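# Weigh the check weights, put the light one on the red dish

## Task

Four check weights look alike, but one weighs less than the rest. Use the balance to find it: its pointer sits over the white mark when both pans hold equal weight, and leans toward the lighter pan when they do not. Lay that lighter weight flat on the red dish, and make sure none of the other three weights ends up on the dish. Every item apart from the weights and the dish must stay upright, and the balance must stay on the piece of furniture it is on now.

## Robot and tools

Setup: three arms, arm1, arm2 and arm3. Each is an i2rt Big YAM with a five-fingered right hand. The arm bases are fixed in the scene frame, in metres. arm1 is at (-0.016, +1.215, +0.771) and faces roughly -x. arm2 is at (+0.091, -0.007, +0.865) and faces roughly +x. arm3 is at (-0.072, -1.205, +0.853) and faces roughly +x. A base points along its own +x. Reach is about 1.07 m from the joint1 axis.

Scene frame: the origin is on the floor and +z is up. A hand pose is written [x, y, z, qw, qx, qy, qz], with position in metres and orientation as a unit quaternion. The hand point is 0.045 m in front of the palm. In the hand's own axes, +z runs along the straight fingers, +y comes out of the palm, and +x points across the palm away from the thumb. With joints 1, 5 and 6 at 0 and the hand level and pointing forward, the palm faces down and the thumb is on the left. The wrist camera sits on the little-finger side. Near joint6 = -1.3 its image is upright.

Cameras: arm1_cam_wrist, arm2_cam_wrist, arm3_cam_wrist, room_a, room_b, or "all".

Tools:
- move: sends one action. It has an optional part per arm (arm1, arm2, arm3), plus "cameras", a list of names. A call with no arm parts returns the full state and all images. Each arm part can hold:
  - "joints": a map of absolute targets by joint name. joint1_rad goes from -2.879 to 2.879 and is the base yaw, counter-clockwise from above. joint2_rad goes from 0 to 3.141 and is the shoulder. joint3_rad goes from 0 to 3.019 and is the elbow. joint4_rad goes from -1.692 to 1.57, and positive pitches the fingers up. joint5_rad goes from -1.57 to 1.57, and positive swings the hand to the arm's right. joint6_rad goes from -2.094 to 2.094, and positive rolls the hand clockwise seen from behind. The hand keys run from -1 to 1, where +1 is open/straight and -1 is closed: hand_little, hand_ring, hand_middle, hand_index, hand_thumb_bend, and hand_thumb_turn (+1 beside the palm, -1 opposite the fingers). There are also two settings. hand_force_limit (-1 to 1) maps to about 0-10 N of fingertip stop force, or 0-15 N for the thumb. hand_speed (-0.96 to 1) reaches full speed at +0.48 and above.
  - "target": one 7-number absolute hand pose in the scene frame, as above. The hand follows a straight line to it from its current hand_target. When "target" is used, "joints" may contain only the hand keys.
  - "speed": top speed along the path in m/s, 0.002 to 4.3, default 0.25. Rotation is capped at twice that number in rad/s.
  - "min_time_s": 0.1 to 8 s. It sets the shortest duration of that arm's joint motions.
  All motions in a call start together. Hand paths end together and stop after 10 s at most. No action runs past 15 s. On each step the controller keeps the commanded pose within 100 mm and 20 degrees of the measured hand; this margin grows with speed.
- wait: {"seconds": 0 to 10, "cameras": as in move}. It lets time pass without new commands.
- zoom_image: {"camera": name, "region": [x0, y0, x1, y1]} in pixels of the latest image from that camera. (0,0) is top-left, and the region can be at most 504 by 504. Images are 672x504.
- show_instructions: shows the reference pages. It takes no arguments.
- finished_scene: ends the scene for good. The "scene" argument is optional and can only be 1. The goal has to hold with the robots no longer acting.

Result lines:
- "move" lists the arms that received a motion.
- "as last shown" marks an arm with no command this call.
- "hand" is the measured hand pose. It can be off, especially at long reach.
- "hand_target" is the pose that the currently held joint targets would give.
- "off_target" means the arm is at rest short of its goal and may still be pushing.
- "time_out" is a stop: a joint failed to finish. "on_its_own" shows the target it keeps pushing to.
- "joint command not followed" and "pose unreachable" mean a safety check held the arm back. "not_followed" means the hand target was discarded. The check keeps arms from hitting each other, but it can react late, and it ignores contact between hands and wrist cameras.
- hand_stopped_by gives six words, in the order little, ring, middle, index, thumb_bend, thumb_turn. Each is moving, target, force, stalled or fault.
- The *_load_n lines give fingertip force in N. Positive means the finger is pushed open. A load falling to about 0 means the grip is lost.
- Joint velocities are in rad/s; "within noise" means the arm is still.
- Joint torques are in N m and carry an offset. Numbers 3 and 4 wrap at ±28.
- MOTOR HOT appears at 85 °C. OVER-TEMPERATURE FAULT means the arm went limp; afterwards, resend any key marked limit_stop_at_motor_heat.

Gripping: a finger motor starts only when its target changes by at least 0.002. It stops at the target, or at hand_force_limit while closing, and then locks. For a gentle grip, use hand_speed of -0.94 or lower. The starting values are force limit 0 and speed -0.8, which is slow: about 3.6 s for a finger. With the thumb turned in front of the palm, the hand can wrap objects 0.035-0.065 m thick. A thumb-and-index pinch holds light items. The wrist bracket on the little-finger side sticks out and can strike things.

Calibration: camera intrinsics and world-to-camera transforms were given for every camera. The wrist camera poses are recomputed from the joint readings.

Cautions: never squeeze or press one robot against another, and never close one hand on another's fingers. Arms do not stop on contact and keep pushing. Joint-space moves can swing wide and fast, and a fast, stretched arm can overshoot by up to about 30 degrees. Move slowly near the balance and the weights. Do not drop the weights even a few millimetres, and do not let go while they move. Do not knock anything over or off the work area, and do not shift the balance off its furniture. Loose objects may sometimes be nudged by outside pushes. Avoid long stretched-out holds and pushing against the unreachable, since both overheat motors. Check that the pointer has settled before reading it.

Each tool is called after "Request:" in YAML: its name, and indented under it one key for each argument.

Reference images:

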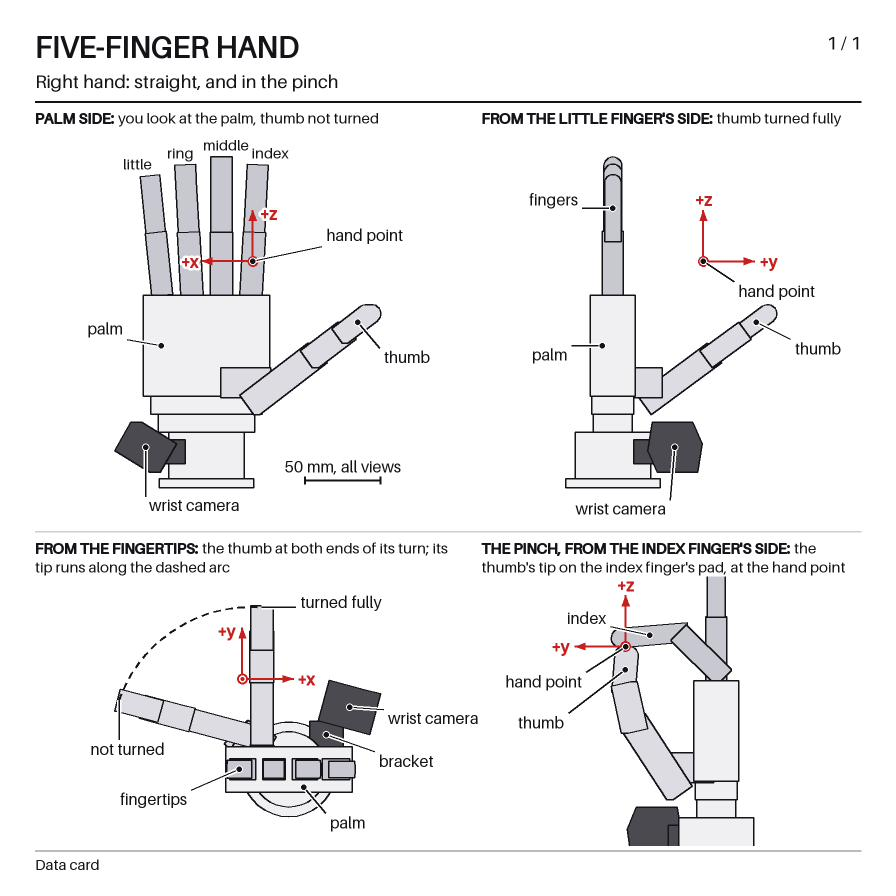

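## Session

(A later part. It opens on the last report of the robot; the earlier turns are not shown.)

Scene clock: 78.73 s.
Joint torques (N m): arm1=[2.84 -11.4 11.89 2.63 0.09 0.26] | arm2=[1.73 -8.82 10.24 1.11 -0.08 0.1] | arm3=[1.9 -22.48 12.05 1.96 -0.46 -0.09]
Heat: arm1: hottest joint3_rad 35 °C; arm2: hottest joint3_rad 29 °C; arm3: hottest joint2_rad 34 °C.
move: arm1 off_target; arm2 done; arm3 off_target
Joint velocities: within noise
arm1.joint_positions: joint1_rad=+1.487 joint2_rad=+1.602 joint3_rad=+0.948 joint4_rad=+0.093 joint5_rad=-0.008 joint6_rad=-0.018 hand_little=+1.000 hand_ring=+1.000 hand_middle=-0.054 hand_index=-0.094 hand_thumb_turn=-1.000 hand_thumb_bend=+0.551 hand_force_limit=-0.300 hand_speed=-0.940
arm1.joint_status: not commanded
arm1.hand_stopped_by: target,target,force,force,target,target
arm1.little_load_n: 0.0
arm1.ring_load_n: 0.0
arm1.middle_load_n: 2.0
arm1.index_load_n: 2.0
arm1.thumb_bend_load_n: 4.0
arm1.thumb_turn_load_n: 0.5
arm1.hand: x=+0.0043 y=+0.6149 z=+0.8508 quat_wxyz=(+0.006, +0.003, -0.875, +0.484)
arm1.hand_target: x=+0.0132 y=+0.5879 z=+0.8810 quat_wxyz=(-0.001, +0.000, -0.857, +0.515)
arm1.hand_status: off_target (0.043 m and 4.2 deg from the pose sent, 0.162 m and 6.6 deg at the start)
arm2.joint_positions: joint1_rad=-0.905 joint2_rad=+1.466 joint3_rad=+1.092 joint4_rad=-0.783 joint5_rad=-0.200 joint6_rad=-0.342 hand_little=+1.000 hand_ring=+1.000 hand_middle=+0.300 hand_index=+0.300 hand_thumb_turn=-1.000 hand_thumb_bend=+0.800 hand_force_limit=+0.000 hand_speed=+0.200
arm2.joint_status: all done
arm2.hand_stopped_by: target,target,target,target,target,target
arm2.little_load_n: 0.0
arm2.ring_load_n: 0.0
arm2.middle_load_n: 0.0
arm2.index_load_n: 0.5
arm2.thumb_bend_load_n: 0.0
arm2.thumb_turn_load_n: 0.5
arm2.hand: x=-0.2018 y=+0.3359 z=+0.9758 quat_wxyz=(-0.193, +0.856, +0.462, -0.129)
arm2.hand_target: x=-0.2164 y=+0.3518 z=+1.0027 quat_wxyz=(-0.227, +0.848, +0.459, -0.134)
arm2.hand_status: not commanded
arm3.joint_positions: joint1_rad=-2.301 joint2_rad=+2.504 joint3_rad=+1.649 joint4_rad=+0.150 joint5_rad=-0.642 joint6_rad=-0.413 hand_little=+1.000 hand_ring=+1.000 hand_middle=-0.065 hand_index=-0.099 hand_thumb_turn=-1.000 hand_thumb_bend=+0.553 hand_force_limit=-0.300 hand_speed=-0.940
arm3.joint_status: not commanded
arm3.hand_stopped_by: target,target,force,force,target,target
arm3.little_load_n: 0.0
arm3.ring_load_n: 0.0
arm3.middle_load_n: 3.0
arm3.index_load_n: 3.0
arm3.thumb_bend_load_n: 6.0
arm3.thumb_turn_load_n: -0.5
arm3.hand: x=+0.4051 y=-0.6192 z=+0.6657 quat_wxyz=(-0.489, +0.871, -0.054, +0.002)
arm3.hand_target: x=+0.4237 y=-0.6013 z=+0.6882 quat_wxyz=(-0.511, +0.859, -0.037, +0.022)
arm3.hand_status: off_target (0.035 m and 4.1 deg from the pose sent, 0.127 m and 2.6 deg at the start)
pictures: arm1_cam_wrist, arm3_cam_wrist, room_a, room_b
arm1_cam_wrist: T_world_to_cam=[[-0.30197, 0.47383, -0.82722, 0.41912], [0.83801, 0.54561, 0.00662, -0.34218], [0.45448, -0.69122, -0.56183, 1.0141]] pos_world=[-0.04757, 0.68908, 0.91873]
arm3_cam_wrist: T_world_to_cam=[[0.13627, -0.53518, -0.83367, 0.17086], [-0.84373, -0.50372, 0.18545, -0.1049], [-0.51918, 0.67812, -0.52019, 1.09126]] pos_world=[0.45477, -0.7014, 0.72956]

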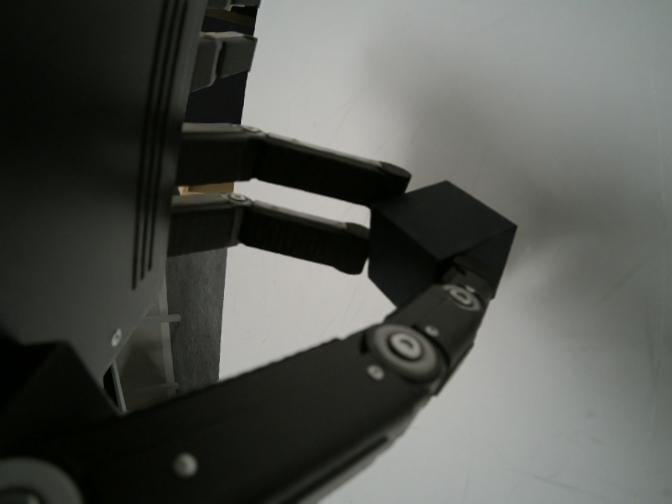

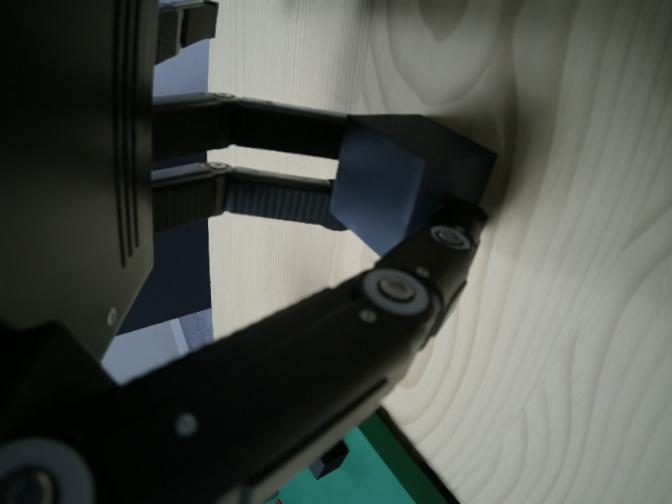

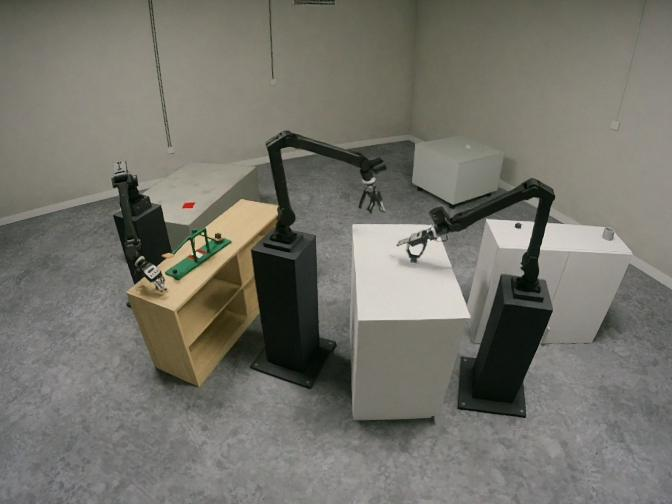

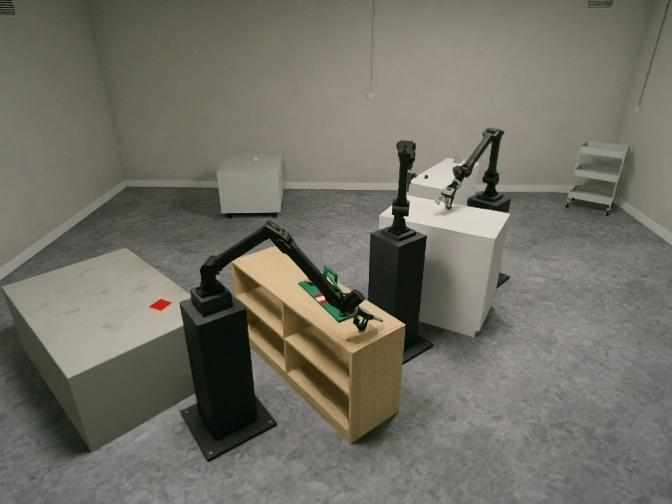

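Request:
zoom_image:
  camera: "arm1_cam_wrist"
  region: [420, 100, 672, 400]

Request:
move:
  arm1: {"target": [0.013, 0.575, 0.852, 0.0, 0.0, 0.8572, -0.5151], "speed": 0.06}
  arm3: {"target": [0.425, -0.60, 0.676, 0.5108, -0.8586, 0.0375, -0.0223], "speed": 0.03}
  cameras: ["arm1_cam_wrist", "arm3_cam_wrist", "room_b"]

Request:
zoom_image:
  camera: "arm1_cam_wrist"
  region: [420, 100, 672, 400]

Request:
zoom_image:
  camera: "arm3_cam_wrist"
  region: [320, 80, 560, 300]

Scaled by 1.680 from the camera's image (finer frame: 960x720).

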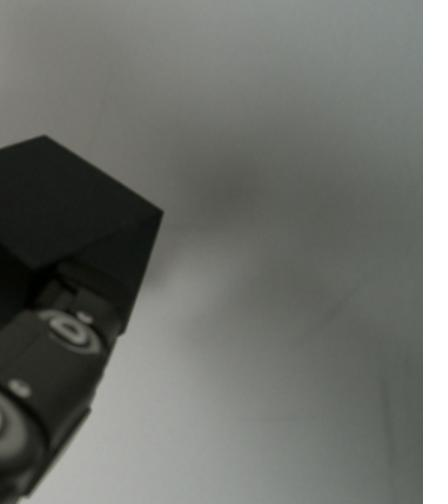

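Scene clock: 81.90 s.
Joint torques (N m): arm1=[2.26 -12.4 11.7 2.88 0.04 0.24] | arm2=[1.61 -9 10.3 1.17 -0.07 0.09] | arm3=[1.85 -21.3 12.01 1.85 -0.44 -0.05]
Heat: arm1: hottest joint3_rad 36 °C; arm2: hottest joint3_rad 29 °C; arm3: hottest joint3_rad 35 °C.
move: arm1 off_target; arm3 off_target
Joint velocities: within noise
arm1.joint_positions: joint1_rad=+1.487 joint2_rad=+1.668 joint3_rad=+0.950 joint4_rad=+0.162 joint5_rad=-0.006 joint6_rad=-0.017 hand_little=+1.000 hand_ring=+1.000 hand_middle=-0.054 hand_index=-0.094 hand_thumb_turn=-1.000 hand_thumb_bend=+0.551 hand_force_limit=-0.300 hand_speed=-0.940
arm1.joint_status: not commanded
arm1.hand_stopped_by: target,target,force,force,target,target
arm1.little_load_n: 0.0
arm1.ring_load_n: 0.0
arm1.middle_load_n: 2.0
arm1.index_load_n: 2.5
arm1.thumb_bend_load_n: 4.0
arm1.thumb_turn_load_n: 0.0
arm1.hand: x=+0.0039 y=+0.6044 z=+0.8273 quat_wxyz=(+0.007, +0.002, -0.874, +0.486)
arm1.hand_target: x=+0.0132 y=+0.5777 z=+0.8529 quat_wxyz=(-0.001, +0.000, -0.857, +0.515)
arm1.hand_status: off_target (0.040 m and 3.9 deg from the pose sent, 0.041 m and 4.2 deg at the start)
arm2: as last shown
arm2.index_load_n: 0.0
arm2.thumb_turn_load_n: 0.0
arm3.joint_positions: joint1_rad=-2.301 joint2_rad=+2.514 joint3_rad=+1.660 joint4_rad=+0.163 joint5_rad=-0.642 joint6_rad=-0.413 hand_little=+1.000 hand_ring=+1.000 hand_middle=-0.065 hand_index=-0.099 hand_thumb_turn=-1.000 hand_thumb_bend=+0.553 hand_force_limit=-0.300 hand_speed=-0.940
arm3.joint_status: not commanded
arm3.hand_stopped_by: target,target,force,force,target,target
arm3.little_load_n: 0.0
arm3.ring_load_n: 0.0
arm3.middle_load_n: 3.0
arm3.index_load_n: 3.0
arm3.thumb_bend_load_n: 6.0
arm3.thumb_turn_load_n: -1.0
arm3.hand: x=+0.4086 y=-0.6160 z=+0.6642 quat_wxyz=(-0.493, +0.868, -0.051, +0.006)
arm3.hand_target: x=+0.4241 y=-0.6009 z=+0.6770 quat_wxyz=(-0.511, +0.859, -0.038, +0.022)
arm3.hand_status: off_target (0.026 m and 3.3 deg from the pose sent, 0.029 m and 4.1 deg at the start)
arm1_cam_wrist: T_world_to_cam=[[-0.30139, 0.46929, -0.83002, 0.40941], [0.83893, 0.54423, 0.00308, -0.33221], [0.45316, -0.6954, -0.55773, 0.99296]] pos_world=[-0.04787, 0.67917, 0.89464]
arm3_cam_wrist: T_world_to_cam=[[0.14516, -0.52711, -0.83731, 0.17459], [-0.84542, -0.50571, 0.17179, -0.09158], [-0.51399, 0.68294, -0.51904, 1.09017]] pos_world=[0.45756, -0.69881, 0.72776]

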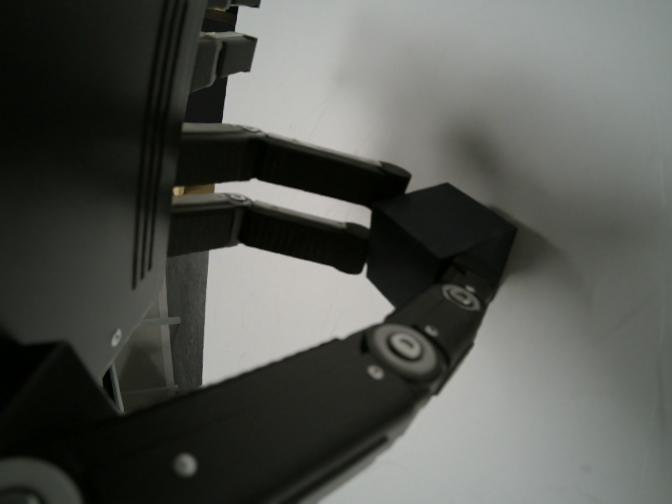

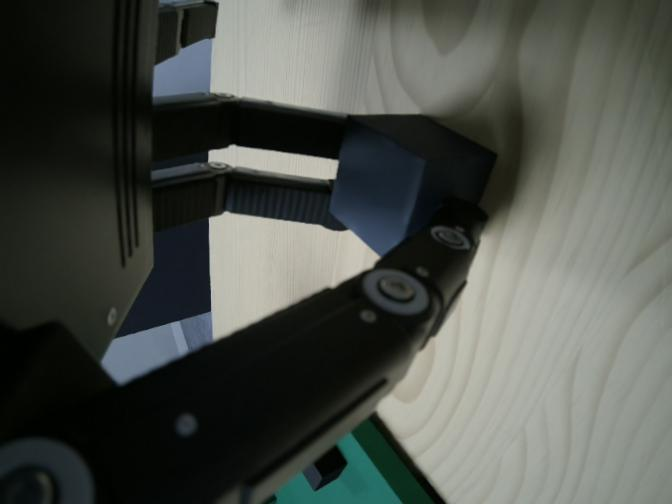

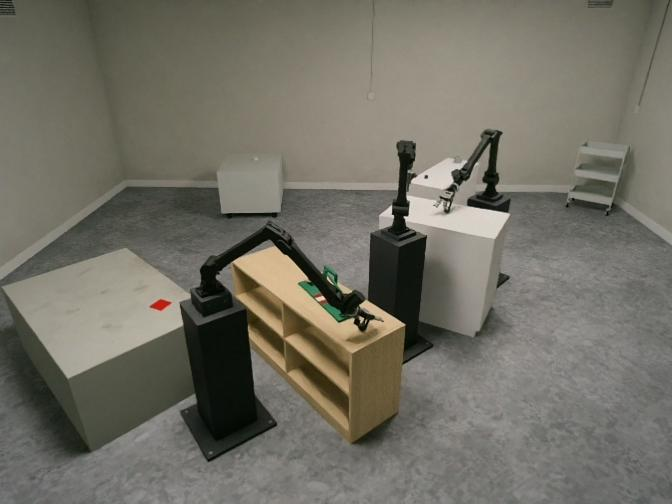

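Scaled by 1.680 from the camera's image (finer frame: 960x720).

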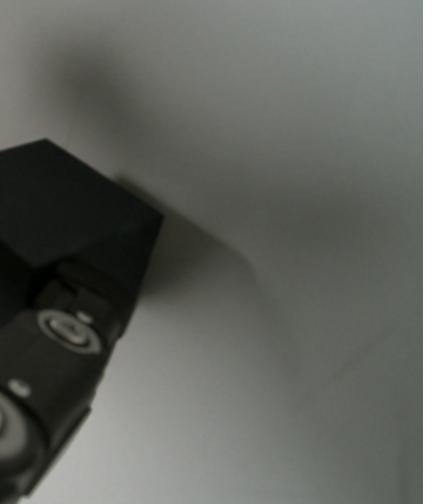

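Scaled by 2.100 from the camera's image (finer frame: 960x720).

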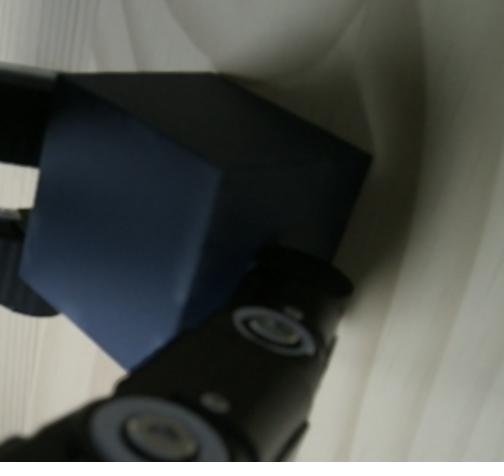

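Request:
move:
  arm1: {"target": [0.013, 0.575, 0.843, 0.0, 0.0, 0.8572, -0.5151], "speed": 0.04}
  arm3: {"target": [0.425, -0.60, 0.668, 0.5108, -0.8586, 0.0375, -0.0223], "speed": 0.03}
  cameras: ["arm1_cam_wrist", "arm3_cam_wrist"]

Request:
zoom_image:
  camera: "arm1_cam_wrist"
  region: [420, 100, 672, 400]

Request:
zoom_image:
  camera: "arm3_cam_wrist"
  region: [320, 80, 560, 300]

Scene clock: 84.70 s.
Joint torques (N m): arm1=[3.14 -11.4 10.97 2.69 0.04 0.23] | arm2=[1.61 -9.05 10.32 1.16 -0.08 0.1] | arm3=[1.96 -21.07 11.88 1.8 -0.38 -0.07]
Heat: arm1: hottest joint3_rad 37 °C; arm2: hottest joint3_rad 29 °C; arm3: hottest joint2_rad 35 °C.
move: arm1 off_target; arm3 off_target
Joint velocities: within noise
arm1.joint_positions: joint1_rad=+1.487 joint2_rad=+1.678 joint3_rad=+0.950 joint4_rad=+0.189 joint5_rad=-0.006 joint6_rad=-0.016 hand_little=+1.000 hand_ring=+1.000 hand_middle=-0.054 hand_index=-0.094 hand_thumb_turn=-1.000 hand_thumb_bend=+0.551 hand_force_limit=-0.300 hand_speed=-0.940
arm1.joint_status: not commanded
arm1.hand_stopped_by: target,target,force,force,target,target
arm1.little_load_n: 0.0
arm1.ring_load_n: 0.0
arm1.middle_load_n: 2.0
arm1.index_load_n: 2.5
arm1.thumb_bend_load_n: 4.0
arm1.thumb_turn_load_n: 0.0
arm1.hand: x=+0.0038 y=+0.6002 z=+0.8262 quat_wxyz=(+0.007, +0.002, -0.870, +0.493)
arm1.hand_target: x=+0.0132 y=+0.5770 z=+0.8437 quat_wxyz=(+0.000, +0.000, -0.857, +0.515)
arm1.hand_status: off_target (0.032 m and 3.0 deg from the pose sent, 0.035 m and 3.9 deg at the start)
arm2: as last shown
arm2.little_load_n: -0.5
arm3.joint_positions: joint1_rad=-2.301 joint2_rad=+2.523 joint3_rad=+1.672 joint4_rad=+0.172 joint5_rad=-0.644 joint6_rad=-0.413 hand_little=+1.000 hand_ring=+1.000 hand_middle=-0.065 hand_index=-0.099 hand_thumb_turn=-1.000 hand_thumb_bend=+0.553 hand_force_limit=-0.300 hand_speed=-0.940
arm3.joint_status: not commanded
arm3.hand_stopped_by: target,target,force,force,target,target
arm3.little_load_n: 0.0
arm3.ring_load_n: 0.0
arm3.middle_load_n: 3.0
arm3.index_load_n: 2.5
arm3.thumb_bend_load_n: 6.0
arm3.thumb_turn_load_n: -0.5
arm3.hand: x=+0.4120 y=-0.6128 z=+0.6637 quat_wxyz=(-0.498, +0.866, -0.049, +0.010)
arm3.hand_target: x=+0.4243 y=-0.6008 z=+0.6685 quat_wxyz=(-0.511, +0.859, -0.038, +0.022)
arm3.hand_status: off_target (0.019 m and 2.6 deg from the pose sent, 0.023 m and 3.3 deg at the start)
arm1_cam_wrist: T_world_to_cam=[[-0.30088, 0.45637, -0.83738, 0.42432], [0.83916, 0.54385, -0.00512, -0.3228], [0.45308, -0.70424, -0.5466, 0.98554]] pos_world=[-0.04798, 0.67596, 0.89236]
arm3_cam_wrist: T_world_to_cam=[[0.15301, -0.51947, -0.84068, 0.17908], [-0.84643, -0.50795, 0.15981, -0.08003], [-0.51004, 0.68712, -0.51742, 1.08931]] pos_world=[0.46046, -0.69611, 0.72697]

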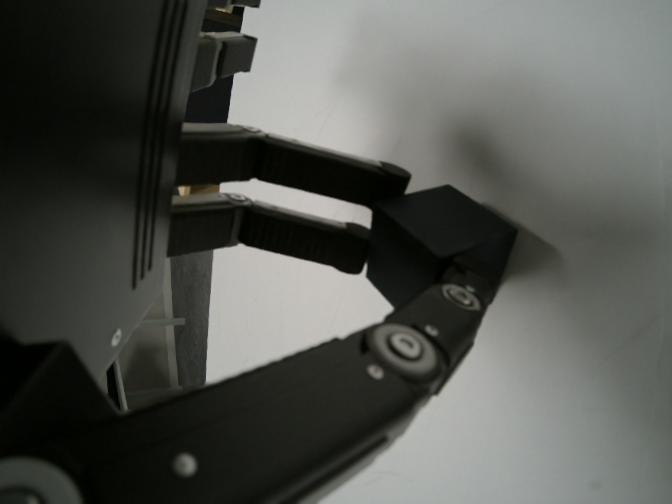

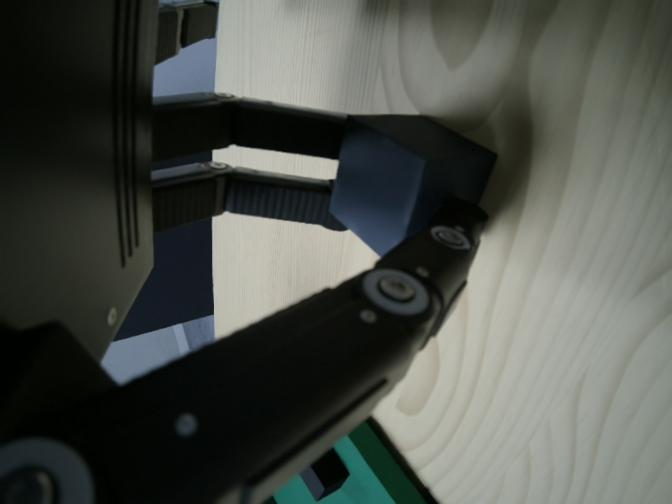

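Scaled by 1.680 from the camera's image (finer frame: 960x720).

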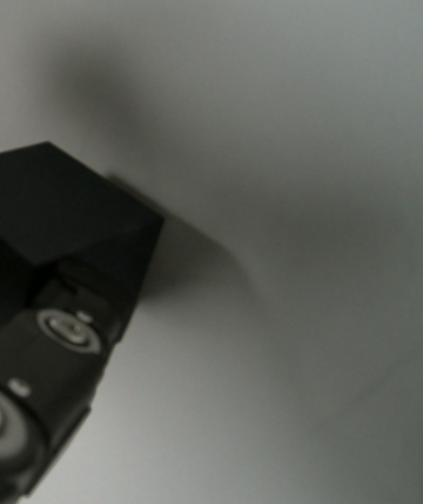

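Scaled by 2.100 from the camera's image (finer frame: 960x720).

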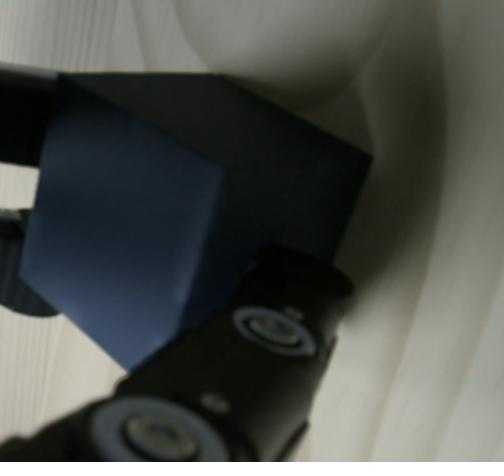

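Request:
move:
  arm1: {"target": [0.013, 0.575, 0.843, 0.0, 0.0, 0.8481, -0.5299], "speed": 0.04}
  arm3: {"joints": {"hand_thumb_bend": 0.75, "hand_index": 0.3, "hand_middle": 0.3, "hand_speed": -0.75}}
  cameras: ["arm1_cam_wrist", "arm3_cam_wrist"]

Request:
zoom_image:
  camera: "arm1_cam_wrist"
  region: [420, 100, 672, 400]

Scene clock: 87.37 s.
Joint torques (N m): arm1=[3.19 -12.04 9.47 2.65 0.09 0.21] | arm2=[1.61 -9.05 10.29 1.11 -0.08 0.08] | arm3=[1.96 -20.78 11.12 1.73 -0.37 -0.06]
Heat: arm1: hottest joint3_rad 37 °C; arm2: hottest joint3_rad 29 °C; arm3: hottest joint2_rad 35 °C.
move: arm1 off_target; arm3 done
Joint velocities: within noise
arm1.joint_positions: joint1_rad=+1.487 joint2_rad=+1.684 joint3_rad=+0.950 joint4_rad=+0.247 joint5_rad=-0.006 joint6_rad=-0.016 hand_little=+1.000 hand_ring=+1.000 hand_middle=-0.054 hand_index=-0.094 hand_thumb_turn=-1.000 hand_thumb_bend=+0.551 hand_force_limit=-0.300 hand_speed=-0.940
arm1.joint_status: not commanded
arm1.hand_stopped_by: target,target,force,force,target,target
arm1.little_load_n: 0.0
arm1.ring_load_n: -0.5
arm1.middle_load_n: 2.5
arm1.index_load_n: 0.0
arm1.thumb_bend_load_n: 2.5
arm1.thumb_turn_load_n: 0.5
arm1.hand: x=+0.0037 y=+0.5897 z=+0.8347 quat_wxyz=(+0.007, +0.001, -0.857, +0.516)
arm1.hand_target: x=+0.0132 y=+0.5759 z=+0.8433 quat_wxyz=(+0.000, +0.000, -0.848, +0.530)
arm1.hand_status: off_target (0.019 m and 2.0 deg from the pose sent, 0.032 m and 5.0 deg at the start)
arm2: as last shown
arm2.little_load_n: 0.0
arm3.joint_positions: joint1_rad=-2.301 joint2_rad=+2.523 joint3_rad=+1.681 joint4_rad=+0.177 joint5_rad=-0.644 joint6_rad=-0.413 hand_little=+1.000 hand_ring=+1.000 hand_middle=+0.300 hand_index=+0.300 hand_thumb_turn=-1.000 hand_thumb_bend=+0.750 hand_force_limit=-0.300 hand_speed=-0.750
arm3.joint_status: all done
arm3.hand_stopped_by: target,target,target,target,target,target
arm3.little_load_n: 0.0
arm3.ring_load_n: 0.0
arm3.middle_load_n: 0.0
arm3.index_load_n: 0.0
arm3.thumb_bend_load_n: -0.5
arm3.thumb_turn_load_n: 0.0
arm3.hand: x=+0.4157 y=-0.6094 z=+0.6677 quat_wxyz=(-0.502, +0.864, -0.046, +0.014)
arm3.hand_target: x=+0.4242 y=-0.6008 z=+0.6685 quat_wxyz=(-0.511, +0.859, -0.038, +0.022)
arm3.hand_status: not commanded
arm1_cam_wrist: T_world_to_cam=[[-0.30134, 0.41132, -0.86024, 0.48186], [0.83921, 0.54272, -0.03448, -0.29178], [0.45268, -0.73231, -0.50872, 0.96788]] pos_world=[-0.04808, 0.66895, 0.89684]
arm3_cam_wrist: T_world_to_cam=[[0.16142, -0.51179, -0.84381, 0.18693], [-0.84776, -0.50962, 0.14692, -0.06757], [-0.50522, 0.69163, -0.51614, 1.09082]] pos_world=[0.46365, -0.69322, 0.73067]

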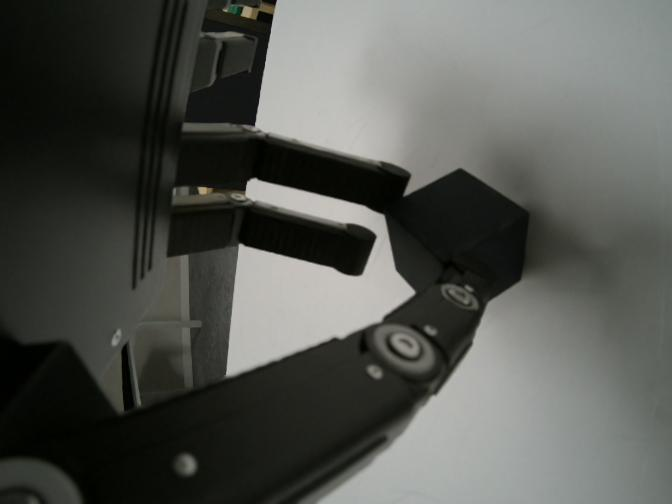

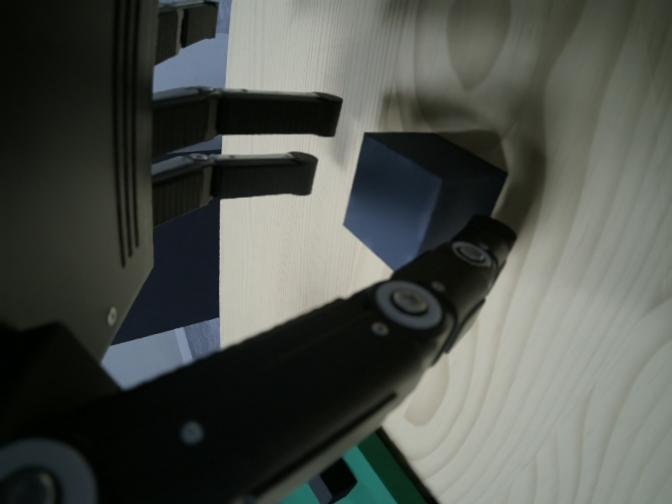

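Scaled by 1.680 from the camera's image (finer frame: 960x720).

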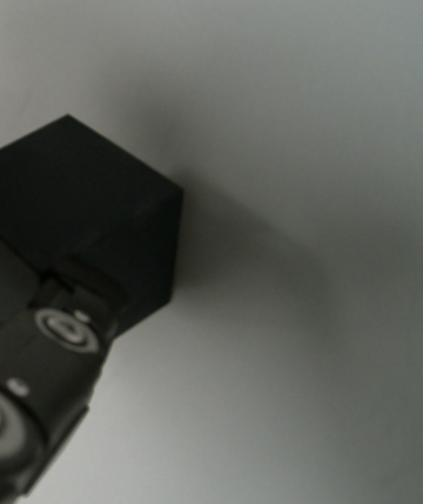

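Request:
zoom_image:
  camera: "arm1_cam_wrist"
  region: [320, 120, 600, 340]

Scaled by 1.800 from the camera's image (finer frame: 960x720).

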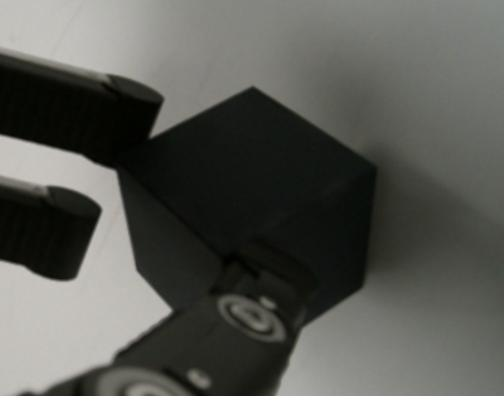

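Request:
move:
  arm1: {"joints": {"hand_thumb_bend": 0.62, "hand_index": 0.1, "hand_middle": 0.1, "hand_speed": -0.95}}
  arm3: {"target": [0.425, -0.60, 0.76, 0.5108, -0.8586, 0.0375, -0.0223], "speed": 0.15}
  cameras: ["arm1_cam_wrist", "arm3_cam_wrist", "room_b"]

Request:
zoom_image:
  camera: "arm1_cam_wrist"
  region: [320, 120, 600, 340]

Scene clock: 95.07 s.
Joint torques (N m): arm1=[2.9 -11.87 9.55 2.43 0.03 0.17] | arm2=[1.49 -9.05 10.32 1.16 -0.1 0.1] | arm3=[1.85 -21.48 9.14 0.99 -0.34 -0.06]
Heat: arm1: hottest joint3_rad 37 °C; arm2: hottest joint3_rad 30 °C; arm3: hottest joint2_rad 36 °C.
move: arm1 done; arm3 off_target
Joint velocities: within noise
arm1.joint_positions: joint1_rad=+1.487 joint2_rad=+1.684 joint3_rad=+0.950 joint4_rad=+0.256 joint5_rad=-0.006 joint6_rad=-0.014 hand_little=+1.000 hand_ring=+1.000 hand_middle=+0.100 hand_index=+0.100 hand_thumb_turn=-1.000 hand_thumb_bend=+0.620 hand_force_limit=-0.300 hand_speed=-0.950
arm1.joint_status: all done
arm1.hand_stopped_by: target,target,target,target,target,target
arm1.little_load_n: 0.0
arm1.ring_load_n: 0.0
arm1.middle_load_n: 0.0
arm1.index_load_n: 0.0
arm1.thumb_bend_load_n: 0.0
arm1.thumb_turn_load_n: 0.0
arm1.hand: x=+0.0037 y=+0.5882 z=+0.8365 quat_wxyz=(+0.007, +0.001, -0.854, +0.520)
arm1.hand_target: x=+0.0132 y=+0.5759 z=+0.8433 quat_wxyz=(+0.000, +0.000, -0.848, +0.530)
arm1.hand_status: not commanded
arm2: as last shown
arm2.middle_load_n: 0.5
arm3.joint_positions: joint1_rad=-2.301 joint2_rad=+2.360 joint3_rad=+1.669 joint4_rad=+0.077 joint5_rad=-0.645 joint6_rad=-0.413 hand_little=+1.000 hand_ring=+1.000 hand_middle=+0.300 hand_index=+0.300 hand_thumb_turn=-1.000 hand_thumb_bend=+0.750 hand_force_limit=-0.300 hand_speed=-0.750
arm3.joint_status: not commanded
arm3.hand_stopped_by: target,target,target,target,target,target
arm3.little_load_n: 0.0
arm3.ring_load_n: 0.0
arm3.middle_load_n: 0.0
arm3.index_load_n: 0.0
arm3.thumb_bend_load_n: 0.0
arm3.thumb_turn_load_n: 0.0
arm3.hand: x=+0.4293 y=-0.5967 z=+0.7710 quat_wxyz=(-0.517, +0.855, -0.036, +0.029)
arm3.hand_target: x=+0.4249 y=-0.6000 z=+0.7602 quat_wxyz=(-0.511, +0.859, -0.038, +0.022)
arm3.hand_status: off_target (0.012 m and 1.2 deg from the pose sent, 0.093 m and 1.8 deg at the start)
arm1_cam_wrist: T_world_to_cam=[[-0.30006, 0.40432, -0.864, 0.49137], [0.83961, 0.54186, -0.03802, -0.28751], [0.45279, -0.73683, -0.50206, 0.96471]] pos_world=[-0.04798, 0.66794, 0.89795]
arm3_cam_wrist: T_world_to_cam=[[0.19398, -0.48243, -0.85419, 0.28985], [-0.85197, -0.51451, 0.09711, -0.02753], [-0.48634, 0.7089, -0.51082, 1.14037]] pos_world=[0.47492, -0.68274, 0.83278]

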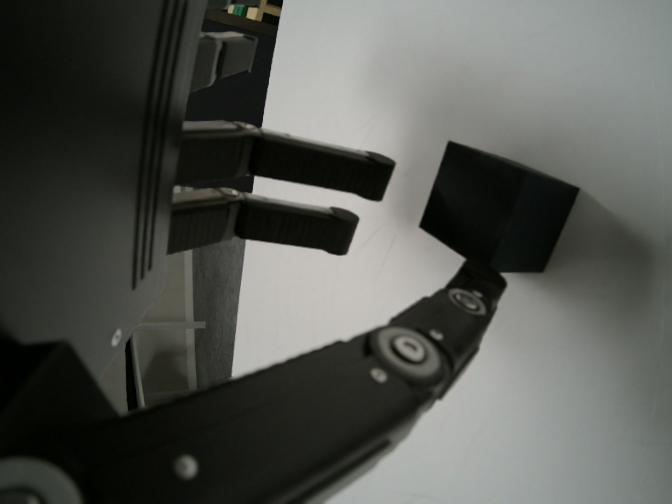

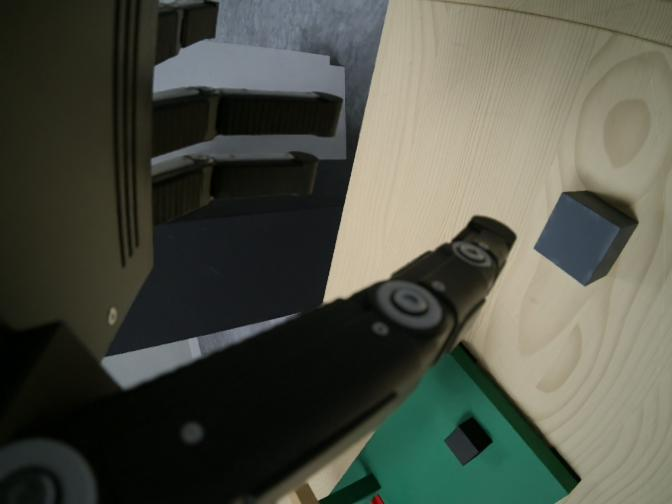

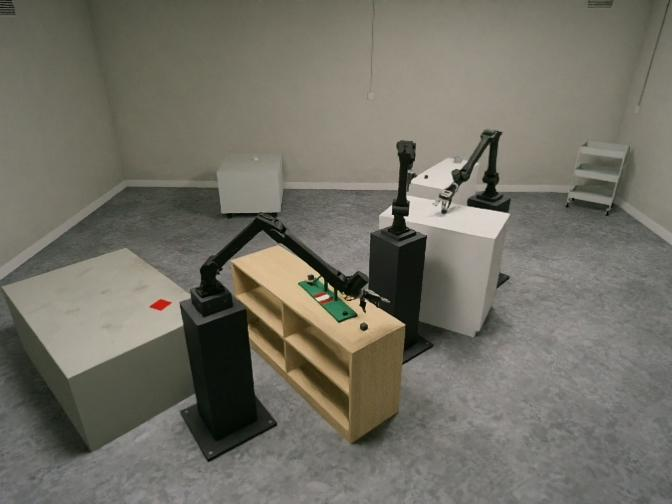

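Scaled by 1.800 from the camera's image (finer frame: 960x720).

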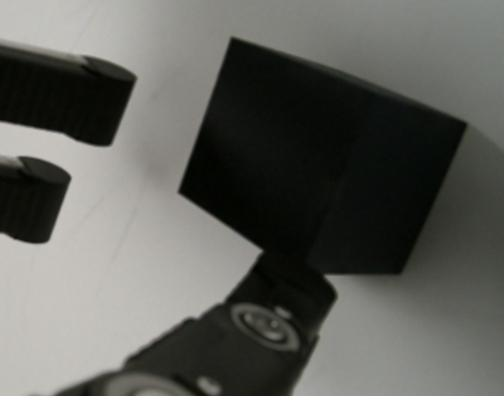

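Request:
move:
  arm1: {"target": [0.0, 0.60, 0.93, 0.0, 0.0, 0.8572, -0.5151], "speed": 0.15}
  arm3: {"target": [0.30, -0.86, 0.90, 0.5108, -0.8586, 0.0375, -0.0223], "speed": 0.25}
  cameras: ["arm1_cam_wrist"]

Request:
move:
  arm1: {"joints": {"joint1_rad": 0.1, "hand_thumb_bend": 0.8, "hand_index": 0.3, "hand_middle": 0.3, "hand_speed": 0.0}, "min_time_s": 2.5}
  arm2: {"target": [-0.04, 0.60, 0.92, 0.5137, -0.8548, -0.0635, 0.0382], "speed": 0.2}
  arm3: {"target": [-0.15, -0.88, 0.90, 0.5108, -0.8586, 0.0375, -0.0223], "speed": 0.3}
  cameras: ["all"]

Scene clock: 102.20 s.
Joint torques (N m): arm1=[0.73 -11.46 11.6 1.66 -0.09 0.06] | arm2=[1.55 -9.11 10.29 1.11 -0.07 0.1] | arm3=[1.67 -12.92 8.61 0.73 -0.5 -0.1]
Heat: arm1: hottest joint3_rad 38 °C; arm2: hottest joint3_rad 30 °C; arm3: hottest joint2_rad 37 °C.
move: arm1 off_target; arm3 done
Joint velocities: within noise
arm1.joint_positions: joint1_rad=+1.487 joint2_rad=+1.509 joint3_rad=+0.991 joint4_rad=-0.006 joint5_rad=-0.027 joint6_rad=-0.014 hand_little=+1.000 hand_ring=+1.000 hand_middle=+0.100 hand_index=+0.100 hand_thumb_turn=-1.000 hand_thumb_bend=+0.620 hand_force_limit=-0.300 hand_speed=-0.950
arm1.joint_status: not commanded
arm1.hand_stopped_by: target,target,target,target,target,target
arm1.little_load_n: 0.0
arm1.ring_load_n: 0.0
arm1.middle_load_n: 0.0
arm1.index_load_n: 0.0
arm1.thumb_bend_load_n: 0.0
arm1.thumb_turn_load_n: 0.0
arm1.hand: x=+0.0080 y=+0.6147 z=+0.9076 quat_wxyz=(-0.002, +0.006, -0.866, +0.500)
arm1.hand_target: x=+0.0001 y=+0.6009 z=+0.9304 quat_wxyz=(+0.000, +0.000, -0.857, +0.515)
arm1.hand_status: off_target (0.028 m and 2.2 deg from the pose sent, 0.094 m and 1.0 deg at the start)
arm2: as last shown
arm2.middle_load_n: 0.0
arm3.joint_positions: joint1_rad=-2.554 joint2_rad=+1.612 joint3_rad=+0.871 joint4_rad=-0.035 joint5_rad=-0.839 joint6_rad=-0.636 hand_little=+1.000 hand_ring=+1.000 hand_middle=+0.300 hand_index=+0.300 hand_thumb_turn=-1.000 hand_thumb_bend=+0.750 hand_force_limit=-0.300 hand_speed=-0.750
arm3.joint_status: not commanded
arm3.hand_stopped_by: target,target,target,target,target,target
arm3.little_load_n: 0.0
arm3.ring_load_n: 0.0
arm3.middle_load_n: 0.0
arm3.index_load_n: 0.0
arm3.thumb_bend_load_n: 0.0
arm3.thumb_turn_load_n: 0.0
arm3.hand: x=+0.3020 y=-0.8578 z=+0.9037 quat_wxyz=(-0.514, +0.857, -0.038, +0.026)
arm3.hand_target: x=+0.2999 y=-0.8600 z=+0.9000 quat_wxyz=(-0.511, +0.859, -0.038, +0.022)
arm3.hand_status: done (0.005 m and 0.6 deg from the pose sent, 0.320 m and 1.2 deg at the start)
arm1_cam_wrist: T_world_to_cam=[[-0.29812, 0.43845, -0.84787, 0.50771], [0.83017, 0.5575, -0.00361, -0.34353], [0.47111, -0.70495, -0.53019, 1.02374]] pos_world=[-0.04575, 0.6906, 0.97201]

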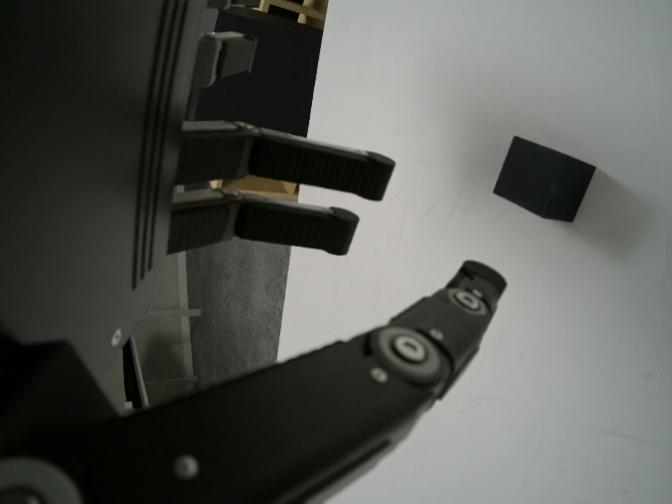

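Scene clock: 105.63 s.
Joint torques (N m): arm1=[2.02 -11.28 11.73 1.65 -0.04 0.07] | arm2=[0.44 -10.05 6.54 2.22 0.13 0.11] | arm3=[2.67 -3.14 11.58 1.07 0.28 0.09]
Heat: arm1: hottest joint3_rad 38 °C; arm2: hottest joint3_rad 30 °C; arm3: hottest joint2_rad 37 °C.
move: arm1 done; arm2 off_target; arm3 done
Joint velocities: within noise
arm1.joint_positions: joint1_rad=+0.096 joint2_rad=+1.509 joint3_rad=+0.991 joint4_rad=-0.007 joint5_rad=-0.028 joint6_rad=-0.014 hand_little=+1.000 hand_ring=+1.000 hand_middle=+0.300 hand_index=+0.300 hand_thumb_turn=-1.000 hand_thumb_bend=+0.800 hand_force_limit=-0.300 hand_speed=+0.000
arm1.joint_status: all done
arm1.hand_stopped_by: target,target,target,target,target,target
arm1.little_load_n: 0.0
arm1.ring_load_n: 0.0
arm1.middle_load_n: 0.0
arm1.index_load_n: 0.0
arm1.thumb_bend_load_n: 0.0
arm1.thumb_turn_load_n: 0.0
arm1.hand: x=-0.6015 y=+1.0832 z=+0.9090 quat_wxyz=(+0.318, -0.550, -0.668, +0.387)
arm1.hand_target: x=-0.6142 y=+1.0787 z=+0.9318 quat_wxyz=(+0.327, -0.543, -0.662, +0.400)
arm1.hand_status: not commanded
arm2.joint_positions: joint1_rad=-1.327 joint2_rad=+1.696 joint3_rad=+0.920 joint4_rad=+0.255 joint5_rad=+0.025 joint6_rad=-0.010 hand_little=+1.000 hand_ring=+1.000 hand_middle=+0.300 hand_index=+0.300 hand_thumb_turn=-1.000 hand_thumb_bend=+0.800 hand_force_limit=+0.000 hand_speed=+0.200
arm2.joint_status: not commanded
arm2.hand_stopped_by: target,target,target,target,target,target
arm2.little_load_n: 0.0
arm2.ring_load_n: 0.0
arm2.middle_load_n: 0.0
arm2.index_load_n: 0.0
arm2.thumb_bend_load_n: 0.0
arm2.thumb_turn_load_n: 0.0
arm2.hand: x=-0.0447 y=+0.5902 z=+0.9102 quat_wxyz=(-0.501, +0.862, +0.075, -0.038)
arm2.hand_target: x=-0.0398 y=+0.5997 z=+0.9201 quat_wxyz=(-0.514, +0.855, +0.064, -0.038)
arm2.hand_status: off_target (0.015 m and 2.1 deg from the pose sent, 0.315 m and 60.2 deg at the start)
arm3.joint_positions: joint1_rad=-1.147 joint2_rad=+0.825 joint3_rad=+0.182 joint4_rad=+0.108 joint5_rad=+0.353 joint6_rad=+0.193 hand_little=+1.000 hand_ring=+1.000 hand_middle=+0.300 hand_index=+0.300 hand_thumb_turn=-1.000 hand_thumb_bend=+0.750 hand_force_limit=-0.300 hand_speed=-0.750
arm3.joint_status: not commanded
arm3.hand_stopped_by: target,target,target,target,target,target
arm3.little_load_n: 0.0
arm3.ring_load_n: 0.0
arm3.middle_load_n: 0.0
arm3.index_load_n: 0.0
arm3.thumb_bend_load_n: 0.0
arm3.thumb_turn_load_n: -0.5
arm3.hand: x=-0.1456 y=-0.8853 z=+0.8939 quat_wxyz=(-0.509, +0.860, -0.036, +0.026)
arm3.hand_target: x=-0.1499 y=-0.8802 z=+0.9001 quat_wxyz=(-0.511, +0.859, -0.037, +0.022)
arm3.hand_status: done (0.009 m and 0.5 deg from the pose sent, 0.453 m and 0.6 deg at the start)
pictures: arm1_cam_wrist, arm2_cam_wrist, arm3_cam_wrist, room_a, room_b
arm1_cam_wrist: T_world_to_cam=[[0.37618, 0.37008, -0.84943, 0.6028], [0.69808, -0.71602, -0.0028, 1.20053], [-0.60924, -0.59191, -0.5277, 0.86738]] pos_world=[-0.53638, 1.14993, 0.97312]
arm2_cam_wrist: T_world_to_cam=[[0.38932, -0.39898, -0.83021, 1.00496], [-0.73445, -0.67842, -0.01838, 0.39253], [-0.5559, 0.6169, -0.55715, 0.23294]] pos_world=[0.02654, 0.52356, 0.97132]
arm3_cam_wrist: T_world_to_cam=[[0.19168, -0.49776, -0.84587, 0.34586], [-0.84933, -0.51602, 0.1112, -0.69128], [-0.49184, 0.69711, -0.52167, 1.12648]] pos_world=[-0.09938, -0.96983, 0.95707]

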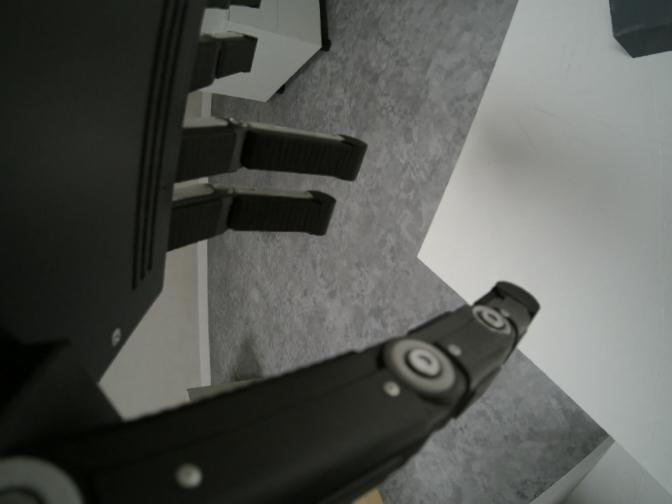

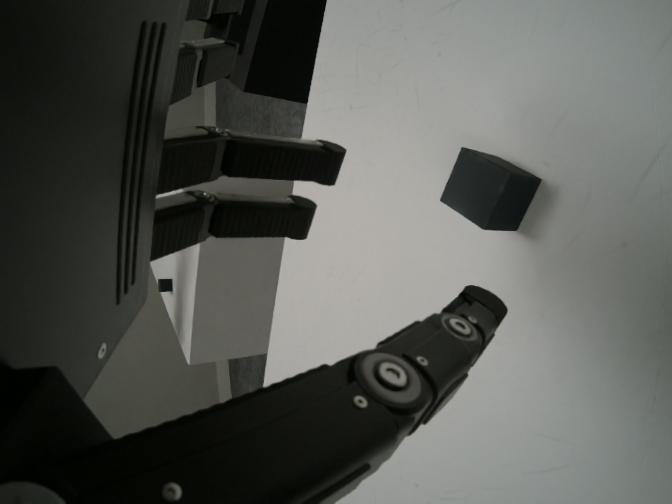

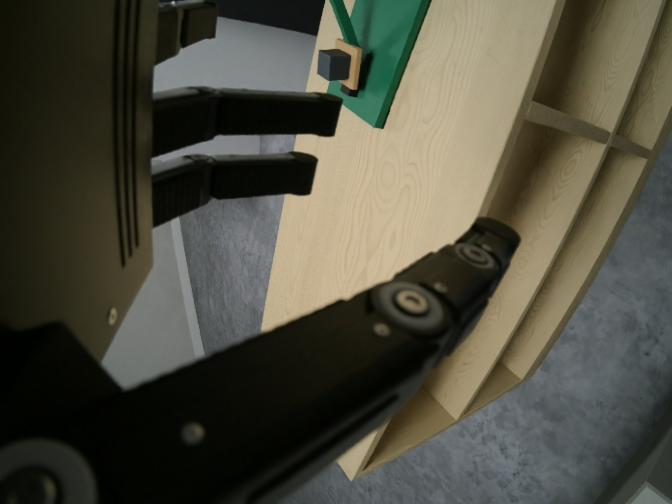

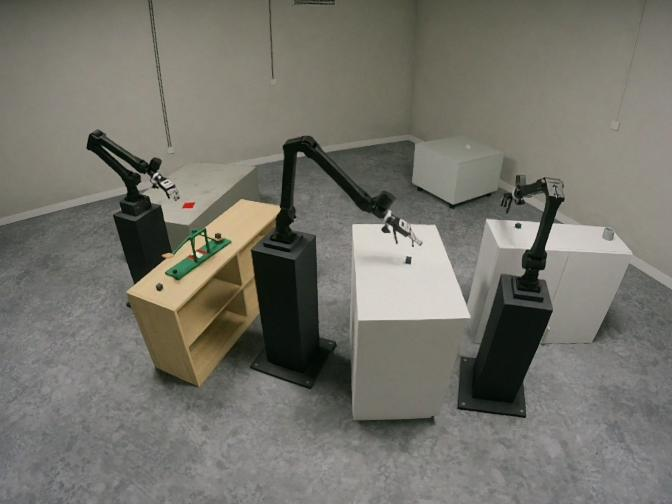

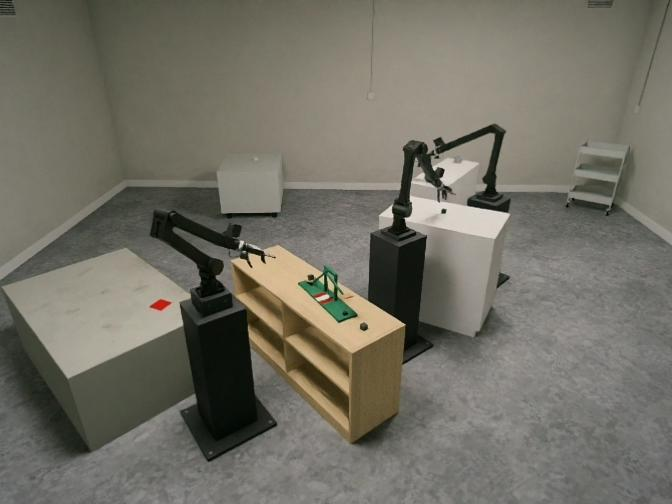

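Request:
zoom_image:
  camera: "arm2_cam_wrist"
  region: [410, 120, 570, 260]

Scaled by 3.150 from the camera's image (finer frame: 960x720).

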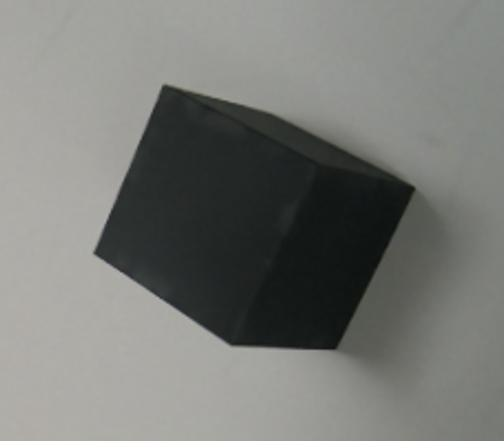

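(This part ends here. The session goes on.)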